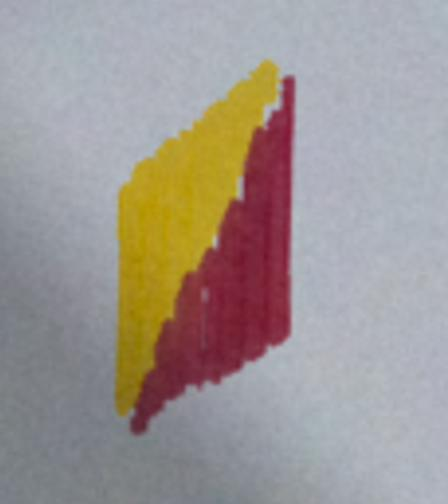

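move(target=[0.02827,0.08219,0.36764,0,0,0,-0.2,-0.2,-0.45,-0.45,0.15,-1,0.5,-0.92,0,0,0,0,0,0,1,1,1,1,1,1,0,-0.8], speed=0.3, cameras=[])

Scene clock: 301.80 s.
left_arm: end_effector_position=(+0.4807, -0.0005, +0.1284) hand_measured=(-0.070, -0.006, -0.010, -0.032, +0.152, -1.000) hand_load_n=(+0.0, +0.5, +8.5, +6.0, +8.5, +1.5) hand_stopped_by=(force, force, force, force, target, target) hand_force_limit=0.50 hand_speed=-0.92 end_effector_quat_wxyz=(+0.246, +0.707, -0.293, +0.595) | right_arm: end_effector_position=(+0.5999, -0.5006, +0.3002) hand_measured=(+1.000, +1.000, +1.000, +1.000, +1.000, +1.000) hand_load_n=(+0.0, +0.0, +0.0, +0.0, +0.0, -0.5) hand_stopped_by=(target, target, target, target, target, target) hand_force_limit=0.00 hand_speed=-0.80 end_effector_quat_wxyz=(+0.388, -0.313, +0.660, -0.562)
Joint positions: left_arm=[2.81 -2.129 -1.823 3.76 -1.124 1.654] | right_arm=[-0.056 -1.544 1.846 -0.227 2.045 -2.947]
Joint torques (N m): left_arm=[-10.29 29.09 20.45 -1.85 -2.5 -1.43] | right_arm=[0.97 -25.92 -26.59 -0.66 -0.55 0.89]
Wrist force (N): left_arm=[0.4 1.0 0.1] | right_arm=[0.0 0.0 -0.3]
Wrist torque (N m): left_arm=[0.11 -0.11 0.11] | right_arm=[0.02 0.02 -0.10]
Wrist force, peak (N): left_arm=[0.2 1.2 1.5] | right_arm=[-0.2 0.0 -0.7]
Hand target: left_arm +0.4808, -0.0005, +0.1284; +0.246, +0.707, -0.293, +0.595 | right_arm +0.5999, -0.5006, +0.3002; +0.388, -0.313, +0.660, -0.562
Off the commanded pose: left_arm 0.000 m, 0 deg | right_arm 0.000 m, 0 deg.
move: done
No camera images: "cameras" was empty.

move(target=[[-0.00988,0.00054,0.00158,0,0,0,-0.2,-0.2,-0.45,-0.45,0.15,-1,0.5,-0.92,0,0,0,0,0,0,1,1,1,1,1,1,0,-0.8],[-0.0204,0.06764,-0.05811,0,0,0,-0.2,-0.2,-0.45,-0.45,0.15,-1,0.5,-0.92,0,0,0,0,0,0,1,1,1,1,1,1,0,-0.8],[-0.01967,0.06819,-0.05395,0,0,0,-0.2,-0.2,-0.45,-0.45,0.15,-1,0.5,-0.92,0,0,0,0,0,0,1,1,1,1,1,1,0,-0.8],[-0.01011,0.00722,0.00029,0,0,0,-0.2,-0.2,-0.45,-0.45,0.15,-1,0.5,-0.92,0,0,0,0,0,0,1,1,1,1,1,1,0,-0.8],[-0.01034,0.01389,-0.001,0,0,0,-0.2,-0.2,-0.45,-0.45,0.15,-1,0.5,-0.92,0,0,0,0,0,0,1,1,1,1,1,1,0,-0.8],[-0.01895,0.0688,-0.04985,0,0,0,-0.2,-0.2,-0.45,-0.45,0.15,-1,0.5,-0.92,0,0,0,0,0,0,1,1,1,1,1,1,0,-0.8],[-0.01822,0.06936,-0.0457,0,0,0,-0.2,-0.2,-0.45,-0.45,0.15,-1,0.5,-0.92,0,0,0,0,0,0,1,1,1,1,1,1,0,-0.8],[-0.01057,0.02057,-0.0023,0,0,0,-0.2,-0.2,-0.45,-0.45,0.15,-1,0.5,-0.92,0,0,0,0,0,0,1,1,1,1,1,1,0,-0.8],[-0.0108,0.02724,-0.00359,0,0,0,-0.2,-0.2,-0.45,-0.45,0.15,-1,0.5,-0.92,0,0,0,0,0,0,1,1,1,1,1,1,0,-0.8],[-0.0175,0.06997,-0.0416,0,0,0,-0.2,-0.2,-0.45,-0.45,0.15,-1,0.5,-0.92,0,0,0,0,0,0,1,1,1,1,1,1,0,-0.8],[-0.01676,0.07052,-0.03745,0,0,0,-0.2,-0.2,-0.45,-0.45,0.15,-1,0.5,-0.92,0,0,0,0,0,0,1,1,1,1,1,1,0,-0.8],[-0.01101,0.03391,-0.00488,0,0,0,-0.2,-0.2,-0.45,-0.45,0.15,-1,0.5,-0.92,0,0,0,0,0,0,1,1,1,1,1,1,0,-0.8],[-0.01124,0.04059,-0.00617,0,0,0,-0.2,-0.2,-0.45,-0.45,0.15,-1,0.5,-0.92,0,0,0,0,0,0,1,1,1,1,1,1,0,-0.8],[-0.01604,0.07114,-0.03335,0,0,0,-0.2,-0.2,-0.45,-0.45,0.15,-1,0.5,-0.92,0,0,0,0,0,0,1,1,1,1,1,1,0,-0.8],[-0.00701,0.07114,-0.03494,0,0,0,-0.2,-0.2,-0.45,-0.45,0.15,-1,0.5,-0.92,0,0,0,0,0,0,1,1,1,1,1,1,0,-0.8]], speed=0.075, blend=0, cameras=[])

Scene clock: 311.60 s.
left_arm: end_effector_position=(+0.4355, -0.0156, +0.1278) hand_measured=(-0.070, -0.006, -0.010, -0.032, +0.152, -1.000) hand_load_n=(+0.5, +0.5, +8.0, +5.5, +8.0, +1.5) hand_stopped_by=(force, force, force, force, target, target) hand_force_limit=0.50 hand_speed=-0.92 end_effector_quat_wxyz=(+0.246, +0.707, -0.293, +0.595) | right_arm: end_effector_position=(+0.5999, -0.5006, +0.3002) hand_measured=(+1.000, +1.000, +1.000, +1.000, +1.000, +1.000) hand_load_n=(+0.0, +0.0, +0.0, -0.5, +0.0, +0.0) hand_stopped_by=(target, target, target, target, target, target) hand_force_limit=0.00 hand_speed=-0.80 end_effector_quat_wxyz=(+0.388, -0.313, +0.660, -0.562)
Joint positions: left_arm=[2.744 -2.082 -1.91 3.806 -1.189 1.641] | right_arm=[-0.056 -1.544 1.846 -0.227 2.045 -2.947]
Joint torques (N m): left_arm=[-10.12 45.21 20.37 -2.1 -2.42 -0.86] | right_arm=[0.74 -24.76 -27.37 -0.76 -0.53 0.93]
Wrist force (N): left_arm=[0.6 0.9 0.0] | right_arm=[-0.3 0.0 -0.6]
Wrist torque (N m): left_arm=[0.07 -0.15 0.13] | right_arm=[0.04 0.07 -0.11]
Wrist force, peak (N): left_arm=[3.8 0.0 0.3] | right_arm=[-0.1 0.0 -0.7]
Hand target: left_arm +0.4355, -0.0156, +0.1279; +0.246, +0.707, -0.293, +0.595 | right_arm +0.5999, -0.5006, +0.3002; +0.388, -0.313, +0.660, -0.562
Off the commanded pose: left_arm 0.000 m, 0 deg | right_arm 0.000 m, 0 deg.
move: done
No camera images: "cameras" was empty.

move(target=[[-0.00831,0.00062,0.00569,0,0,0,-0.2,-0.2,-0.45,-0.45,0.15,-1,0.5,-0.92,0,0,0,0,0,0,1,1,1,1,1,1,0,-0.8],[-0.00447,-0.02387,0.02747,0,0,0,-0.2,-0.2,-0.45,-0.45,0.15,-1,0.5,-0.92,0,0,0,0,0,0,1,1,1,1,1,1,0,-0.8],[-0.0047,-0.0172,0.02618,0,0,0,-0.2,-0.2,-0.45,-0.45,0.15,-1,0.5,-0.92,0,0,0,0,0,0,1,1,1,1,1,1,0,-0.8],[-0.00758,0.00117,0.00985,0,0,0,-0.2,-0.2,-0.45,-0.45,0.15,-1,0.5,-0.92,0,0,0,0,0,0,1,1,1,1,1,1,0,-0.8],[-0.00685,0.00172,0.01399,0,0,0,-0.2,-0.2,-0.45,-0.45,0.15,-1,0.5,-0.92,0,0,0,0,0,0,1,1,1,1,1,1,0,-0.8],[-0.00493,-0.01052,0.02488,0,0,0,-0.2,-0.2,-0.45,-0.45,0.15,-1,0.5,-0.92,0,0,0,0,0,0,1,1,1,1,1,1,0,-0.8],[-0.00515,-0.00385,0.02359,0,0,0,-0.2,-0.2,-0.45,-0.45,0.15,-1,0.5,-0.92,0,0,0,0,0,0,1,1,1,1,1,1,0,-0.8],[-0.00612,0.00233,0.01809,0,0,0,-0.2,-0.2,-0.45,-0.45,0.15,-1,0.5,-0.92,0,0,0,0,0,0,1,1,1,1,1,1,0,-0.8],[0.00291,0.00233,0.0165,0,0,0,-0.2,-0.2,-0.45,-0.45,0.15,-1,0.5,-0.92,0,0,0,0,0,0,1,1,1,1,1,1,0,-0.8],[-0.02126,-0.15332,-0.33265,0,0,0,-0.2,-0.2,-0.45,-0.45,0.15,-1,0.5,-0.92,0,0,0,0,0,0,1,1,1,1,1,1,0,-0.8]], speed=[0.075,0.075,0.075,0.075,0.075,0.075,0.075,0.075,0.1,0.3], blend=0, cameras=["cam_above"])

zoom_image(camera="cam_above", region=[410, 240, 500, 330])

Scene clock: 318.33 s.
left_arm: end_effector_position=(+0.3597, +0.1899, +0.1496) hand_measured=(-0.070, -0.006, -0.010, -0.032, +0.152, -1.000) hand_load_n=(+1.0, +0.0, +8.0, +5.5, +8.0, +1.5) hand_stopped_by=(force, force, force, force, target, target) hand_force_limit=0.50 hand_speed=-0.92 end_effector_quat_wxyz=(+0.246, +0.707, -0.293, +0.595) | right_arm: end_effector_position=(+0.5999, -0.5006, +0.3002) hand_measured=(+1.000, +1.000, +1.000, +1.000, +1.000, +1.000) hand_load_n=(+0.0, +0.0, +0.0, +0.0, +0.0, +0.0) hand_stopped_by=(target, target, target, target, target, target) hand_force_limit=0.00 hand_speed=-0.80 end_effector_quat_wxyz=(+0.388, -0.313, +0.660, -0.562)
Joint positions: left_arm=[3.295 -1.748 -2.362 3.822 -0.652 1.801] | right_arm=[-0.056 -1.544 1.846 -0.227 2.045 -2.947]
Joint torques (N m): left_arm=[11.47 28.28 3.5 -2.89 2.41 1.21] | right_arm=[0.17 -25.79 -27.21 -0.97 -0.41 0.98]
Wrist force (N): left_arm=[0.3 0.7 -0.3] | right_arm=[-0.1 0.1 -0.5]
Wrist torque (N m): left_arm=[0.12 -0.11 0.01] | right_arm=[0.05 0.03 -0.10]
Wrist force, peak (N): left_arm=[2.6 0.2 -0.8] | right_arm=[-0.2 -0.1 -0.7]
Hand target: left_arm +0.3597, +0.1899, +0.1496; +0.246, +0.707, -0.293, +0.595 | right_arm +0.5999, -0.5006, +0.3002; +0.388, -0.313, +0.660, -0.562
Off the commanded pose: left_arm 0.000 m, 0 deg | right_arm 0.000 m, 0 deg.
move: done
Images, in order (width x height): cam_above 896x504.

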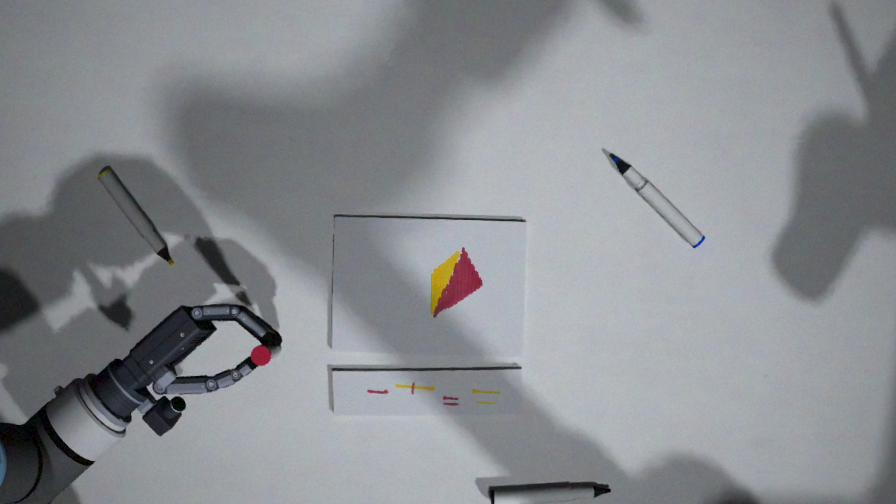

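Scaled by 5.600 from the camera's 896x504 image, which has a finer 1280x720 frame.

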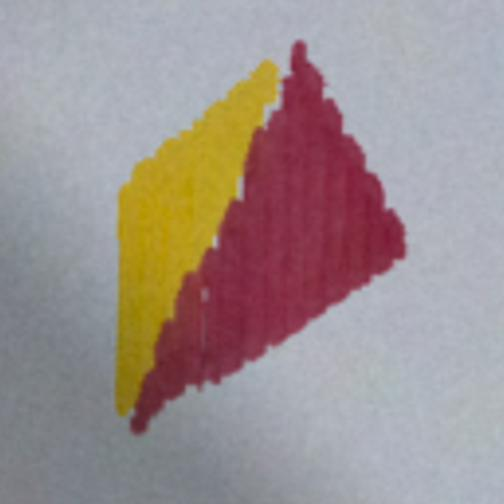

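zoom_image(camera="cam_above", region=[428, 275, 463, 320])

zoom_image(camera="cam_above", region=[445, 245, 490, 290])

Scaled by 11.200 from the camera's 896x504 image, which has a finer 1280x720 frame.

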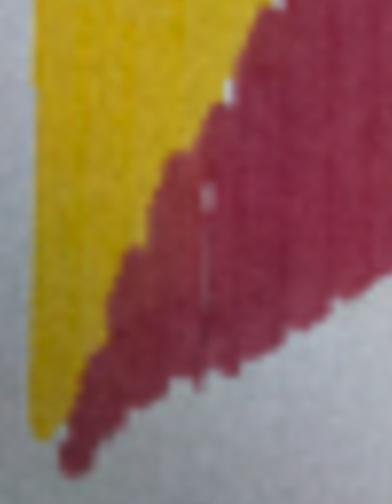

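Scaled by 11.200 from the camera's 896x504 image, which has a finer 1280x720 frame.

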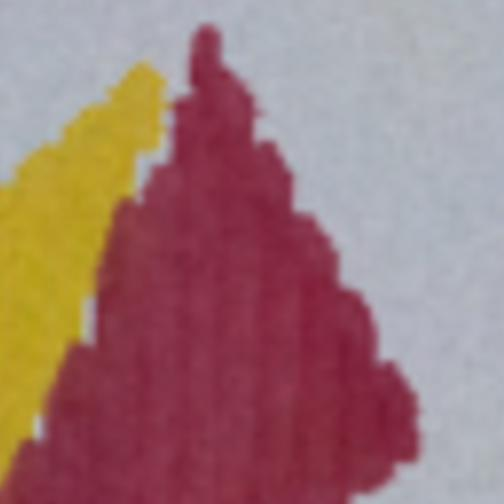

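wait(seconds=0, cameras=["cam_above"])

zoom_image(camera="cam_above", region=[400, 240, 490, 340])

Scene clock: 323.33 s.
left_arm: end_effector_position=(+0.3597, +0.1899, +0.1496) hand_measured=(-0.070, -0.006, -0.010, -0.032, +0.152, -1.000) hand_load_n=(+1.0, +0.5, +8.0, +6.0, +8.0, +1.5) hand_stopped_by=(force, force, force, force, target, target) hand_force_limit=0.50 hand_speed=-0.92 end_effector_quat_wxyz=(+0.246, +0.707, -0.293, +0.595) | right_arm: end_effector_position=(+0.5999, -0.5006, +0.3002) hand_measured=(+1.000, +1.000, +1.000, +1.000, +1.000, +1.000) hand_load_n=(+0.0, +0.0, +0.0, +0.0, +0.0, +0.0) hand_stopped_by=(target, target, target, target, target, target) hand_force_limit=0.00 hand_speed=-0.80 end_effector_quat_wxyz=(+0.388, -0.313, +0.660, -0.562)
Joint positions: left_arm=[3.295 -1.748 -2.362 3.822 -0.652 1.801] | right_arm=[-0.056 -1.544 1.846 -0.227 2.045 -2.947]
Joint torques (N m): left_arm=[10.84 28.9 3.57 -3 2.63 1.42] | right_arm=[0.14 -25.72 -26.98 -0.82 -0.63 1.02]
Wrist force (N): left_arm=[0.4 1.0 -0.4] | right_arm=[-0.3 -0.1 -0.6]
Wrist torque (N m): left_arm=[0.15 -0.13 0.00] | right_arm=[0.02 0.08 -0.12]
Wrist force, peak (N): left_arm=[0.1 1.2 -0.4] | right_arm=[-0.4 0.2 -0.6]
Hand target: left_arm +0.3597, +0.1899, +0.1496; +0.246, +0.707, -0.293, +0.595 | right_arm +0.5999, -0.5006, +0.3002; +0.388, -0.313, +0.660, -0.562
Off the commanded pose: left_arm 0.000 m, 0 deg | right_arm 0.000 m, 0 deg.
Images, in order (width x height): cam_above 896x504.

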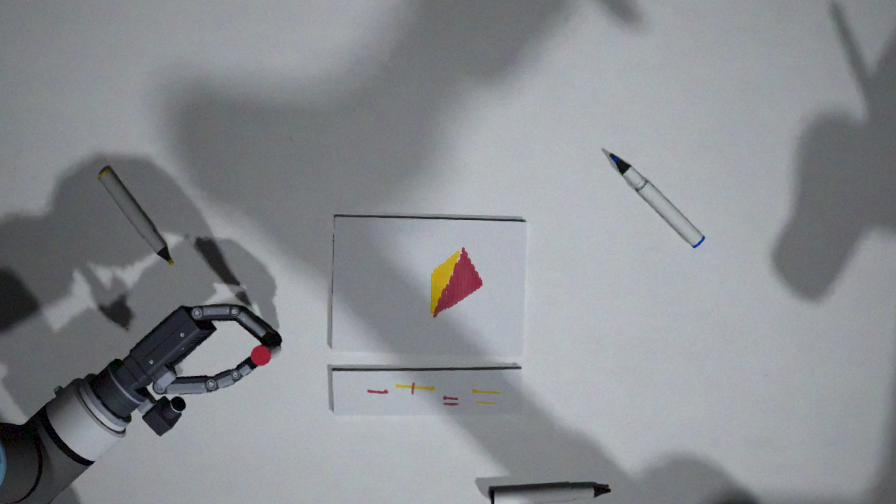

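Scaled by 5.040 from the camera's 896x504 image, which has a finer 1280x720 frame.

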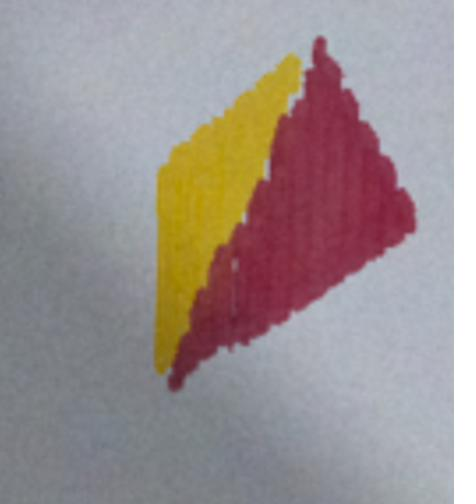

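move(target=[[0.015690,0.094137,0.296292,0,0,0,-0.2,-0.2,-0.45,-0.45,0.15,-1,0.5,-0.92,0,0,0,0,0,0,1,1,1,1,1,1,0,-0.8]], speed=0.2)

Scene clock: 325.87 s.
left_arm: end_effector_position=(+0.4449, +0.0251, +0.1283) hand_measured=(-0.070, -0.006, -0.010, -0.032, +0.152, -1.000) hand_load_n=(+1.0, +0.0, +8.0, +5.5, +8.0, +1.5) hand_stopped_by=(force, force, force, force, target, target) hand_force_limit=0.50 hand_speed=-0.92 end_effector_quat_wxyz=(+0.246, +0.707, -0.293, +0.595) | right_arm: end_effector_position=(+0.5999, -0.5006, +0.3002) hand_measured=(+1.000, +1.000, +1.000, +1.000, +1.000, +1.000) hand_load_n=(+0.0, -0.5, +0.0, -0.5, +0.0, -0.5) hand_stopped_by=(target, target, target, target, target, target) hand_force_limit=0.00 hand_speed=-0.80 end_effector_quat_wxyz=(+0.388, -0.313, +0.660, -0.562)
Joint positions: left_arm=[2.839 -2.054 -1.959 3.818 -1.096 1.661] | right_arm=[-0.056 -1.544 1.846 -0.227 2.045 -2.947]
Joint torques (N m): left_arm=[-10.27 24.53 17.98 -2.08 -2.4 -1.55] | right_arm=[1.27 -25.71 -27.64 -0.9 -0.47 0.94]
Wrist force (N): left_arm=[0.1 0.7 -0.2] | right_arm=[-0.1 0.0 -0.6]
Wrist torque (N m): left_arm=[0.08 -0.07 0.10] | right_arm=[0.03 0.04 -0.10]
Wrist force, peak (N): left_arm=[0.1 1.4 1.4] | right_arm=[-0.2 0.0 -0.7]
Hand target: left_arm +0.4450, +0.0251, +0.1283; +0.246, +0.707, -0.293, +0.595 | right_arm +0.5999, -0.5006, +0.3002; +0.388, -0.313, +0.660, -0.562
Off the commanded pose: left_arm 0.000 m, 0 deg | right_arm 0.000 m, 0 deg.
move: done

move(target=[[-0.009721,0.000483,0.001500,0,0,0,-0.2,-0.2,-0.45,-0.45,0.15,-1,0.5,-0.92,0,0,0,0,0,0,1,1,1,1,1,1,0,-0.8],[-0.014717,0.032331,-0.026830,0,0,0,-0.2,-0.2,-0.45,-0.45,0.15,-1,0.5,-0.92,0,0,0,0,0,0,1,1,1,1,1,1,0,-0.8],[-0.013586,0.030348,-0.020421,0,0,0,-0.2,-0.2,-0.45,-0.45,0.15,-1,0.5,-0.92,0,0,0,0,0,0,1,1,1,1,1,1,0,-0.8],[-0.009269,0.002829,0.004058,0,0,0,-0.2,-0.2,-0.45,-0.45,0.15,-1,0.5,-0.92,0,0,0,0,0,0,1,1,1,1,1,1,0,-0.8],[-0.008818,0.005175,0.006616,0,0,0,-0.2,-0.2,-0.45,-0.45,0.15,-1,0.5,-0.92,0,0,0,0,0,0,1,1,1,1,1,1,0,-0.8],[-0.012262,0.027129,-0.012912,0,0,0,-0.2,-0.2,-0.45,-0.45,0.15,-1,0.5,-0.92,0,0,0,0,0,0,1,1,1,1,1,1,0,-0.8],[-0.010938,0.023909,-0.005404,0,0,0,-0.2,-0.2,-0.45,-0.45,0.15,-1,0.5,-0.92,0,0,0,0,0,0,1,1,1,1,1,1,0,-0.8],[-0.008367,0.007521,0.009174,0,0,0,-0.2,-0.2,-0.45,-0.45,0.15,-1,0.5,-0.92,0,0,0,0,0,0,1,1,1,1,1,1,0,-0.8],[-0.007868,0.009558,0.012006,0,0,0,-0.2,-0.2,-0.45,-0.45,0.15,-1,0.5,-0.92,0,0,0,0,0,0,1,1,1,1,1,1,0,-0.8],[-0.009614,0.020689,0.002104,0,0,0,-0.2,-0.2,-0.45,-0.45,0.15,-1,0.5,-0.92,0,0,0,0,0,0,1,1,1,1,1,1,0,-0.8],[-0.008290,0.017470,0.009613,0,0,0,-0.2,-0.2,-0.45,-0.45,0.15,-1,0.5,-0.92,0,0,0,0,0,0,1,1,1,1,1,1,0,-0.8],[-0.007417,0.011904,0.014564,0,0,0,-0.2,-0.2,-0.45,-0.45,0.15,-1,0.5,-0.92,0,0,0,0,0,0,1,1,1,1,1,1,0,-0.8],[-0.006992,0.013550,0.016971,0,0,0,-0.2,-0.2,-0.45,-0.45,0.15,-1,0.5,-0.92,0,0,0,0,0,0,1,1,1,1,1,1,0,-0.8],[-0.007235,0.015096,0.015596,0,0,0,-0.2,-0.2,-0.45,-0.45,0.15,-1,0.5,-0.92,0,0,0,0,0,0,1,1,1,1,1,1,0,-0.8],[0.002613,0.015096,0.013859,0,0,0,-0.2,-0.2,-0.45,-0.45,0.15,-1,0.5,-0.92,0,0,0,0,0,0,1,1,1,1,1,1,0,-0.8]], speed=0.07, blend=0)

Scene clock: 333.50 s.
left_arm: end_effector_position=(+0.4445, +0.0127, +0.1284) hand_measured=(-0.070, -0.006, -0.010, -0.032, +0.152, -1.000) hand_load_n=(+0.5, +0.0, +8.0, +6.0, +8.0, +1.5) hand_stopped_by=(force, force, force, force, target, target) hand_force_limit=0.50 hand_speed=-0.92 end_effector_quat_wxyz=(+0.246, +0.707, -0.293, +0.595) | right_arm: end_effector_position=(+0.5999, -0.5006, +0.3002) hand_measured=(+1.000, +1.000, +1.000, +1.000, +1.000, +1.000) hand_load_n=(+0.0, +0.0, +0.0, +0.0, +0.0, -0.5) hand_stopped_by=(target, target, target, target, target, target) hand_force_limit=0.00 hand_speed=-0.80 end_effector_quat_wxyz=(+0.388, -0.313, +0.660, -0.562)
Joint positions: left_arm=[2.811 -2.065 -1.939 3.812 -1.123 1.655] | right_arm=[-0.056 -1.544 1.846 -0.227 2.045 -2.947]
Joint torques (N m): left_arm=[-9.91 43.29 19.97 -1.96 -2.48 -0.43] | right_arm=[0.55 -25.34 -26.96 -0.97 -0.65 0.9]
Wrist force (N): left_arm=[0.3 0.9 -0.4] | right_arm=[-0.3 0.1 -0.5]
Wrist torque (N m): left_arm=[0.10 -0.12 0.11] | right_arm=[0.04 0.06 -0.12]
Wrist force, peak (N): left_arm=[1.8 1.1 -0.2] | right_arm=[-0.2 -0.1 -0.8]
Hand target: left_arm +0.4445, +0.0127, +0.1285; +0.246, +0.707, -0.293, +0.595 | right_arm +0.5999, -0.5006, +0.3002; +0.388, -0.313, +0.660, -0.562
Off the commanded pose: left_arm 0.000 m, 0 deg | right_arm 0.000 m, 0 deg.
move: done

wait(seconds=0, cameras=["cam_above"])

zoom_image(camera="cam_above", region=[400, 240, 490, 340])

Scene clock: 333.83 s.
left_arm: end_effector_position=(+0.4445, +0.0127, +0.1285) hand_measured=(-0.070, -0.006, -0.010, -0.032, +0.152, -1.000) hand_load_n=(+0.5, +0.0, +8.0, +5.5, +8.0, +1.5) hand_stopped_by=(force, force, force, force, target, target) hand_force_limit=0.50 hand_speed=-0.92 end_effector_quat_wxyz=(+0.246, +0.707, -0.293, +0.595) | right_arm: end_effector_position=(+0.5999, -0.5006, +0.3002) hand_measured=(+1.000, +1.000, +1.000, +1.000, +1.000, +1.000) hand_load_n=(+0.0, +0.0, +0.0, +0.0, +0.0, +0.0) hand_stopped_by=(target, target, target, target, target, target) hand_force_limit=0.00 hand_speed=-0.80 end_effector_quat_wxyz=(+0.388, -0.313, +0.660, -0.562)
Joint positions: left_arm=[2.811 -2.065 -1.939 3.812 -1.123 1.655] | right_arm=[-0.056 -1.544 1.846 -0.227 2.045 -2.947]
Joint torques (N m): left_arm=[-9.8 43.72 20.31 -2.06 -2.43 0.8] | right_arm=[1.31 -25.13 -26.9 -0.98 -0.49 0.77]
Wrist force (N): left_arm=[0.3 0.9 0.0] | right_arm=[-0.3 -0.2 -0.5]
Wrist torque (N m): left_arm=[0.08 -0.11 0.11] | right_arm=[-0.01 0.08 -0.13]
Wrist force, peak (N): left_arm=[0.2 1.3 0.1] | right_arm=[-0.3 -0.2 -0.5]
Hand target: left_arm +0.4445, +0.0127, +0.1285; +0.246, +0.707, -0.293, +0.595 | right_arm +0.5999, -0.5006, +0.3002; +0.388, -0.313, +0.660, -0.562
Off the commanded pose: left_arm 0.000 m, 0 deg | right_arm 0.000 m, 0 deg.
Images, in order (width x height): cam_above 896x504.

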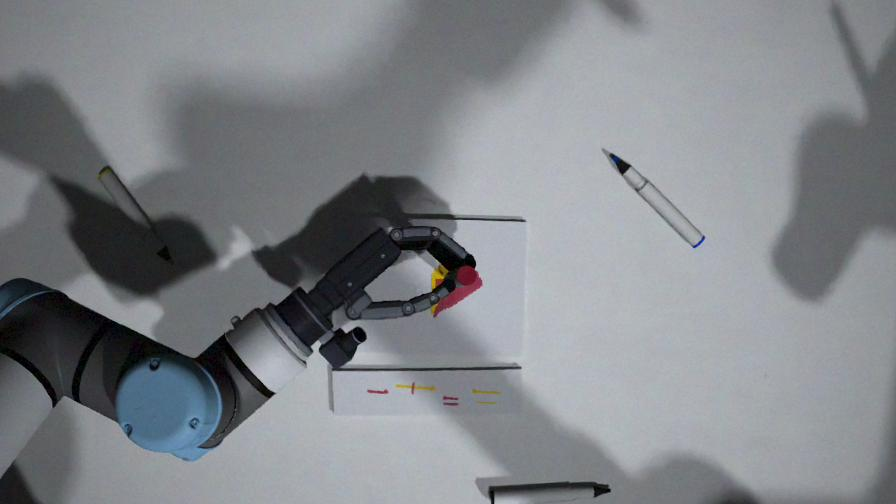

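Scaled by 5.040 from the camera's 896x504 image, which has a finer 1280x720 frame.

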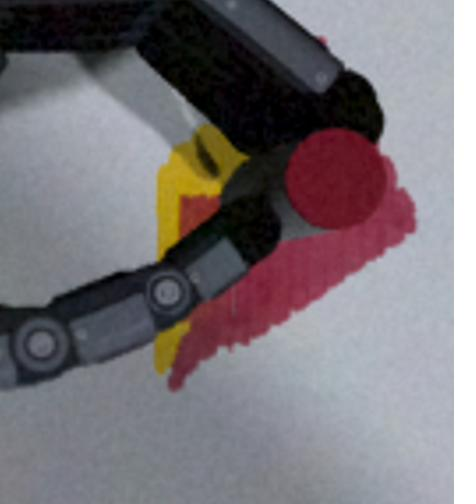

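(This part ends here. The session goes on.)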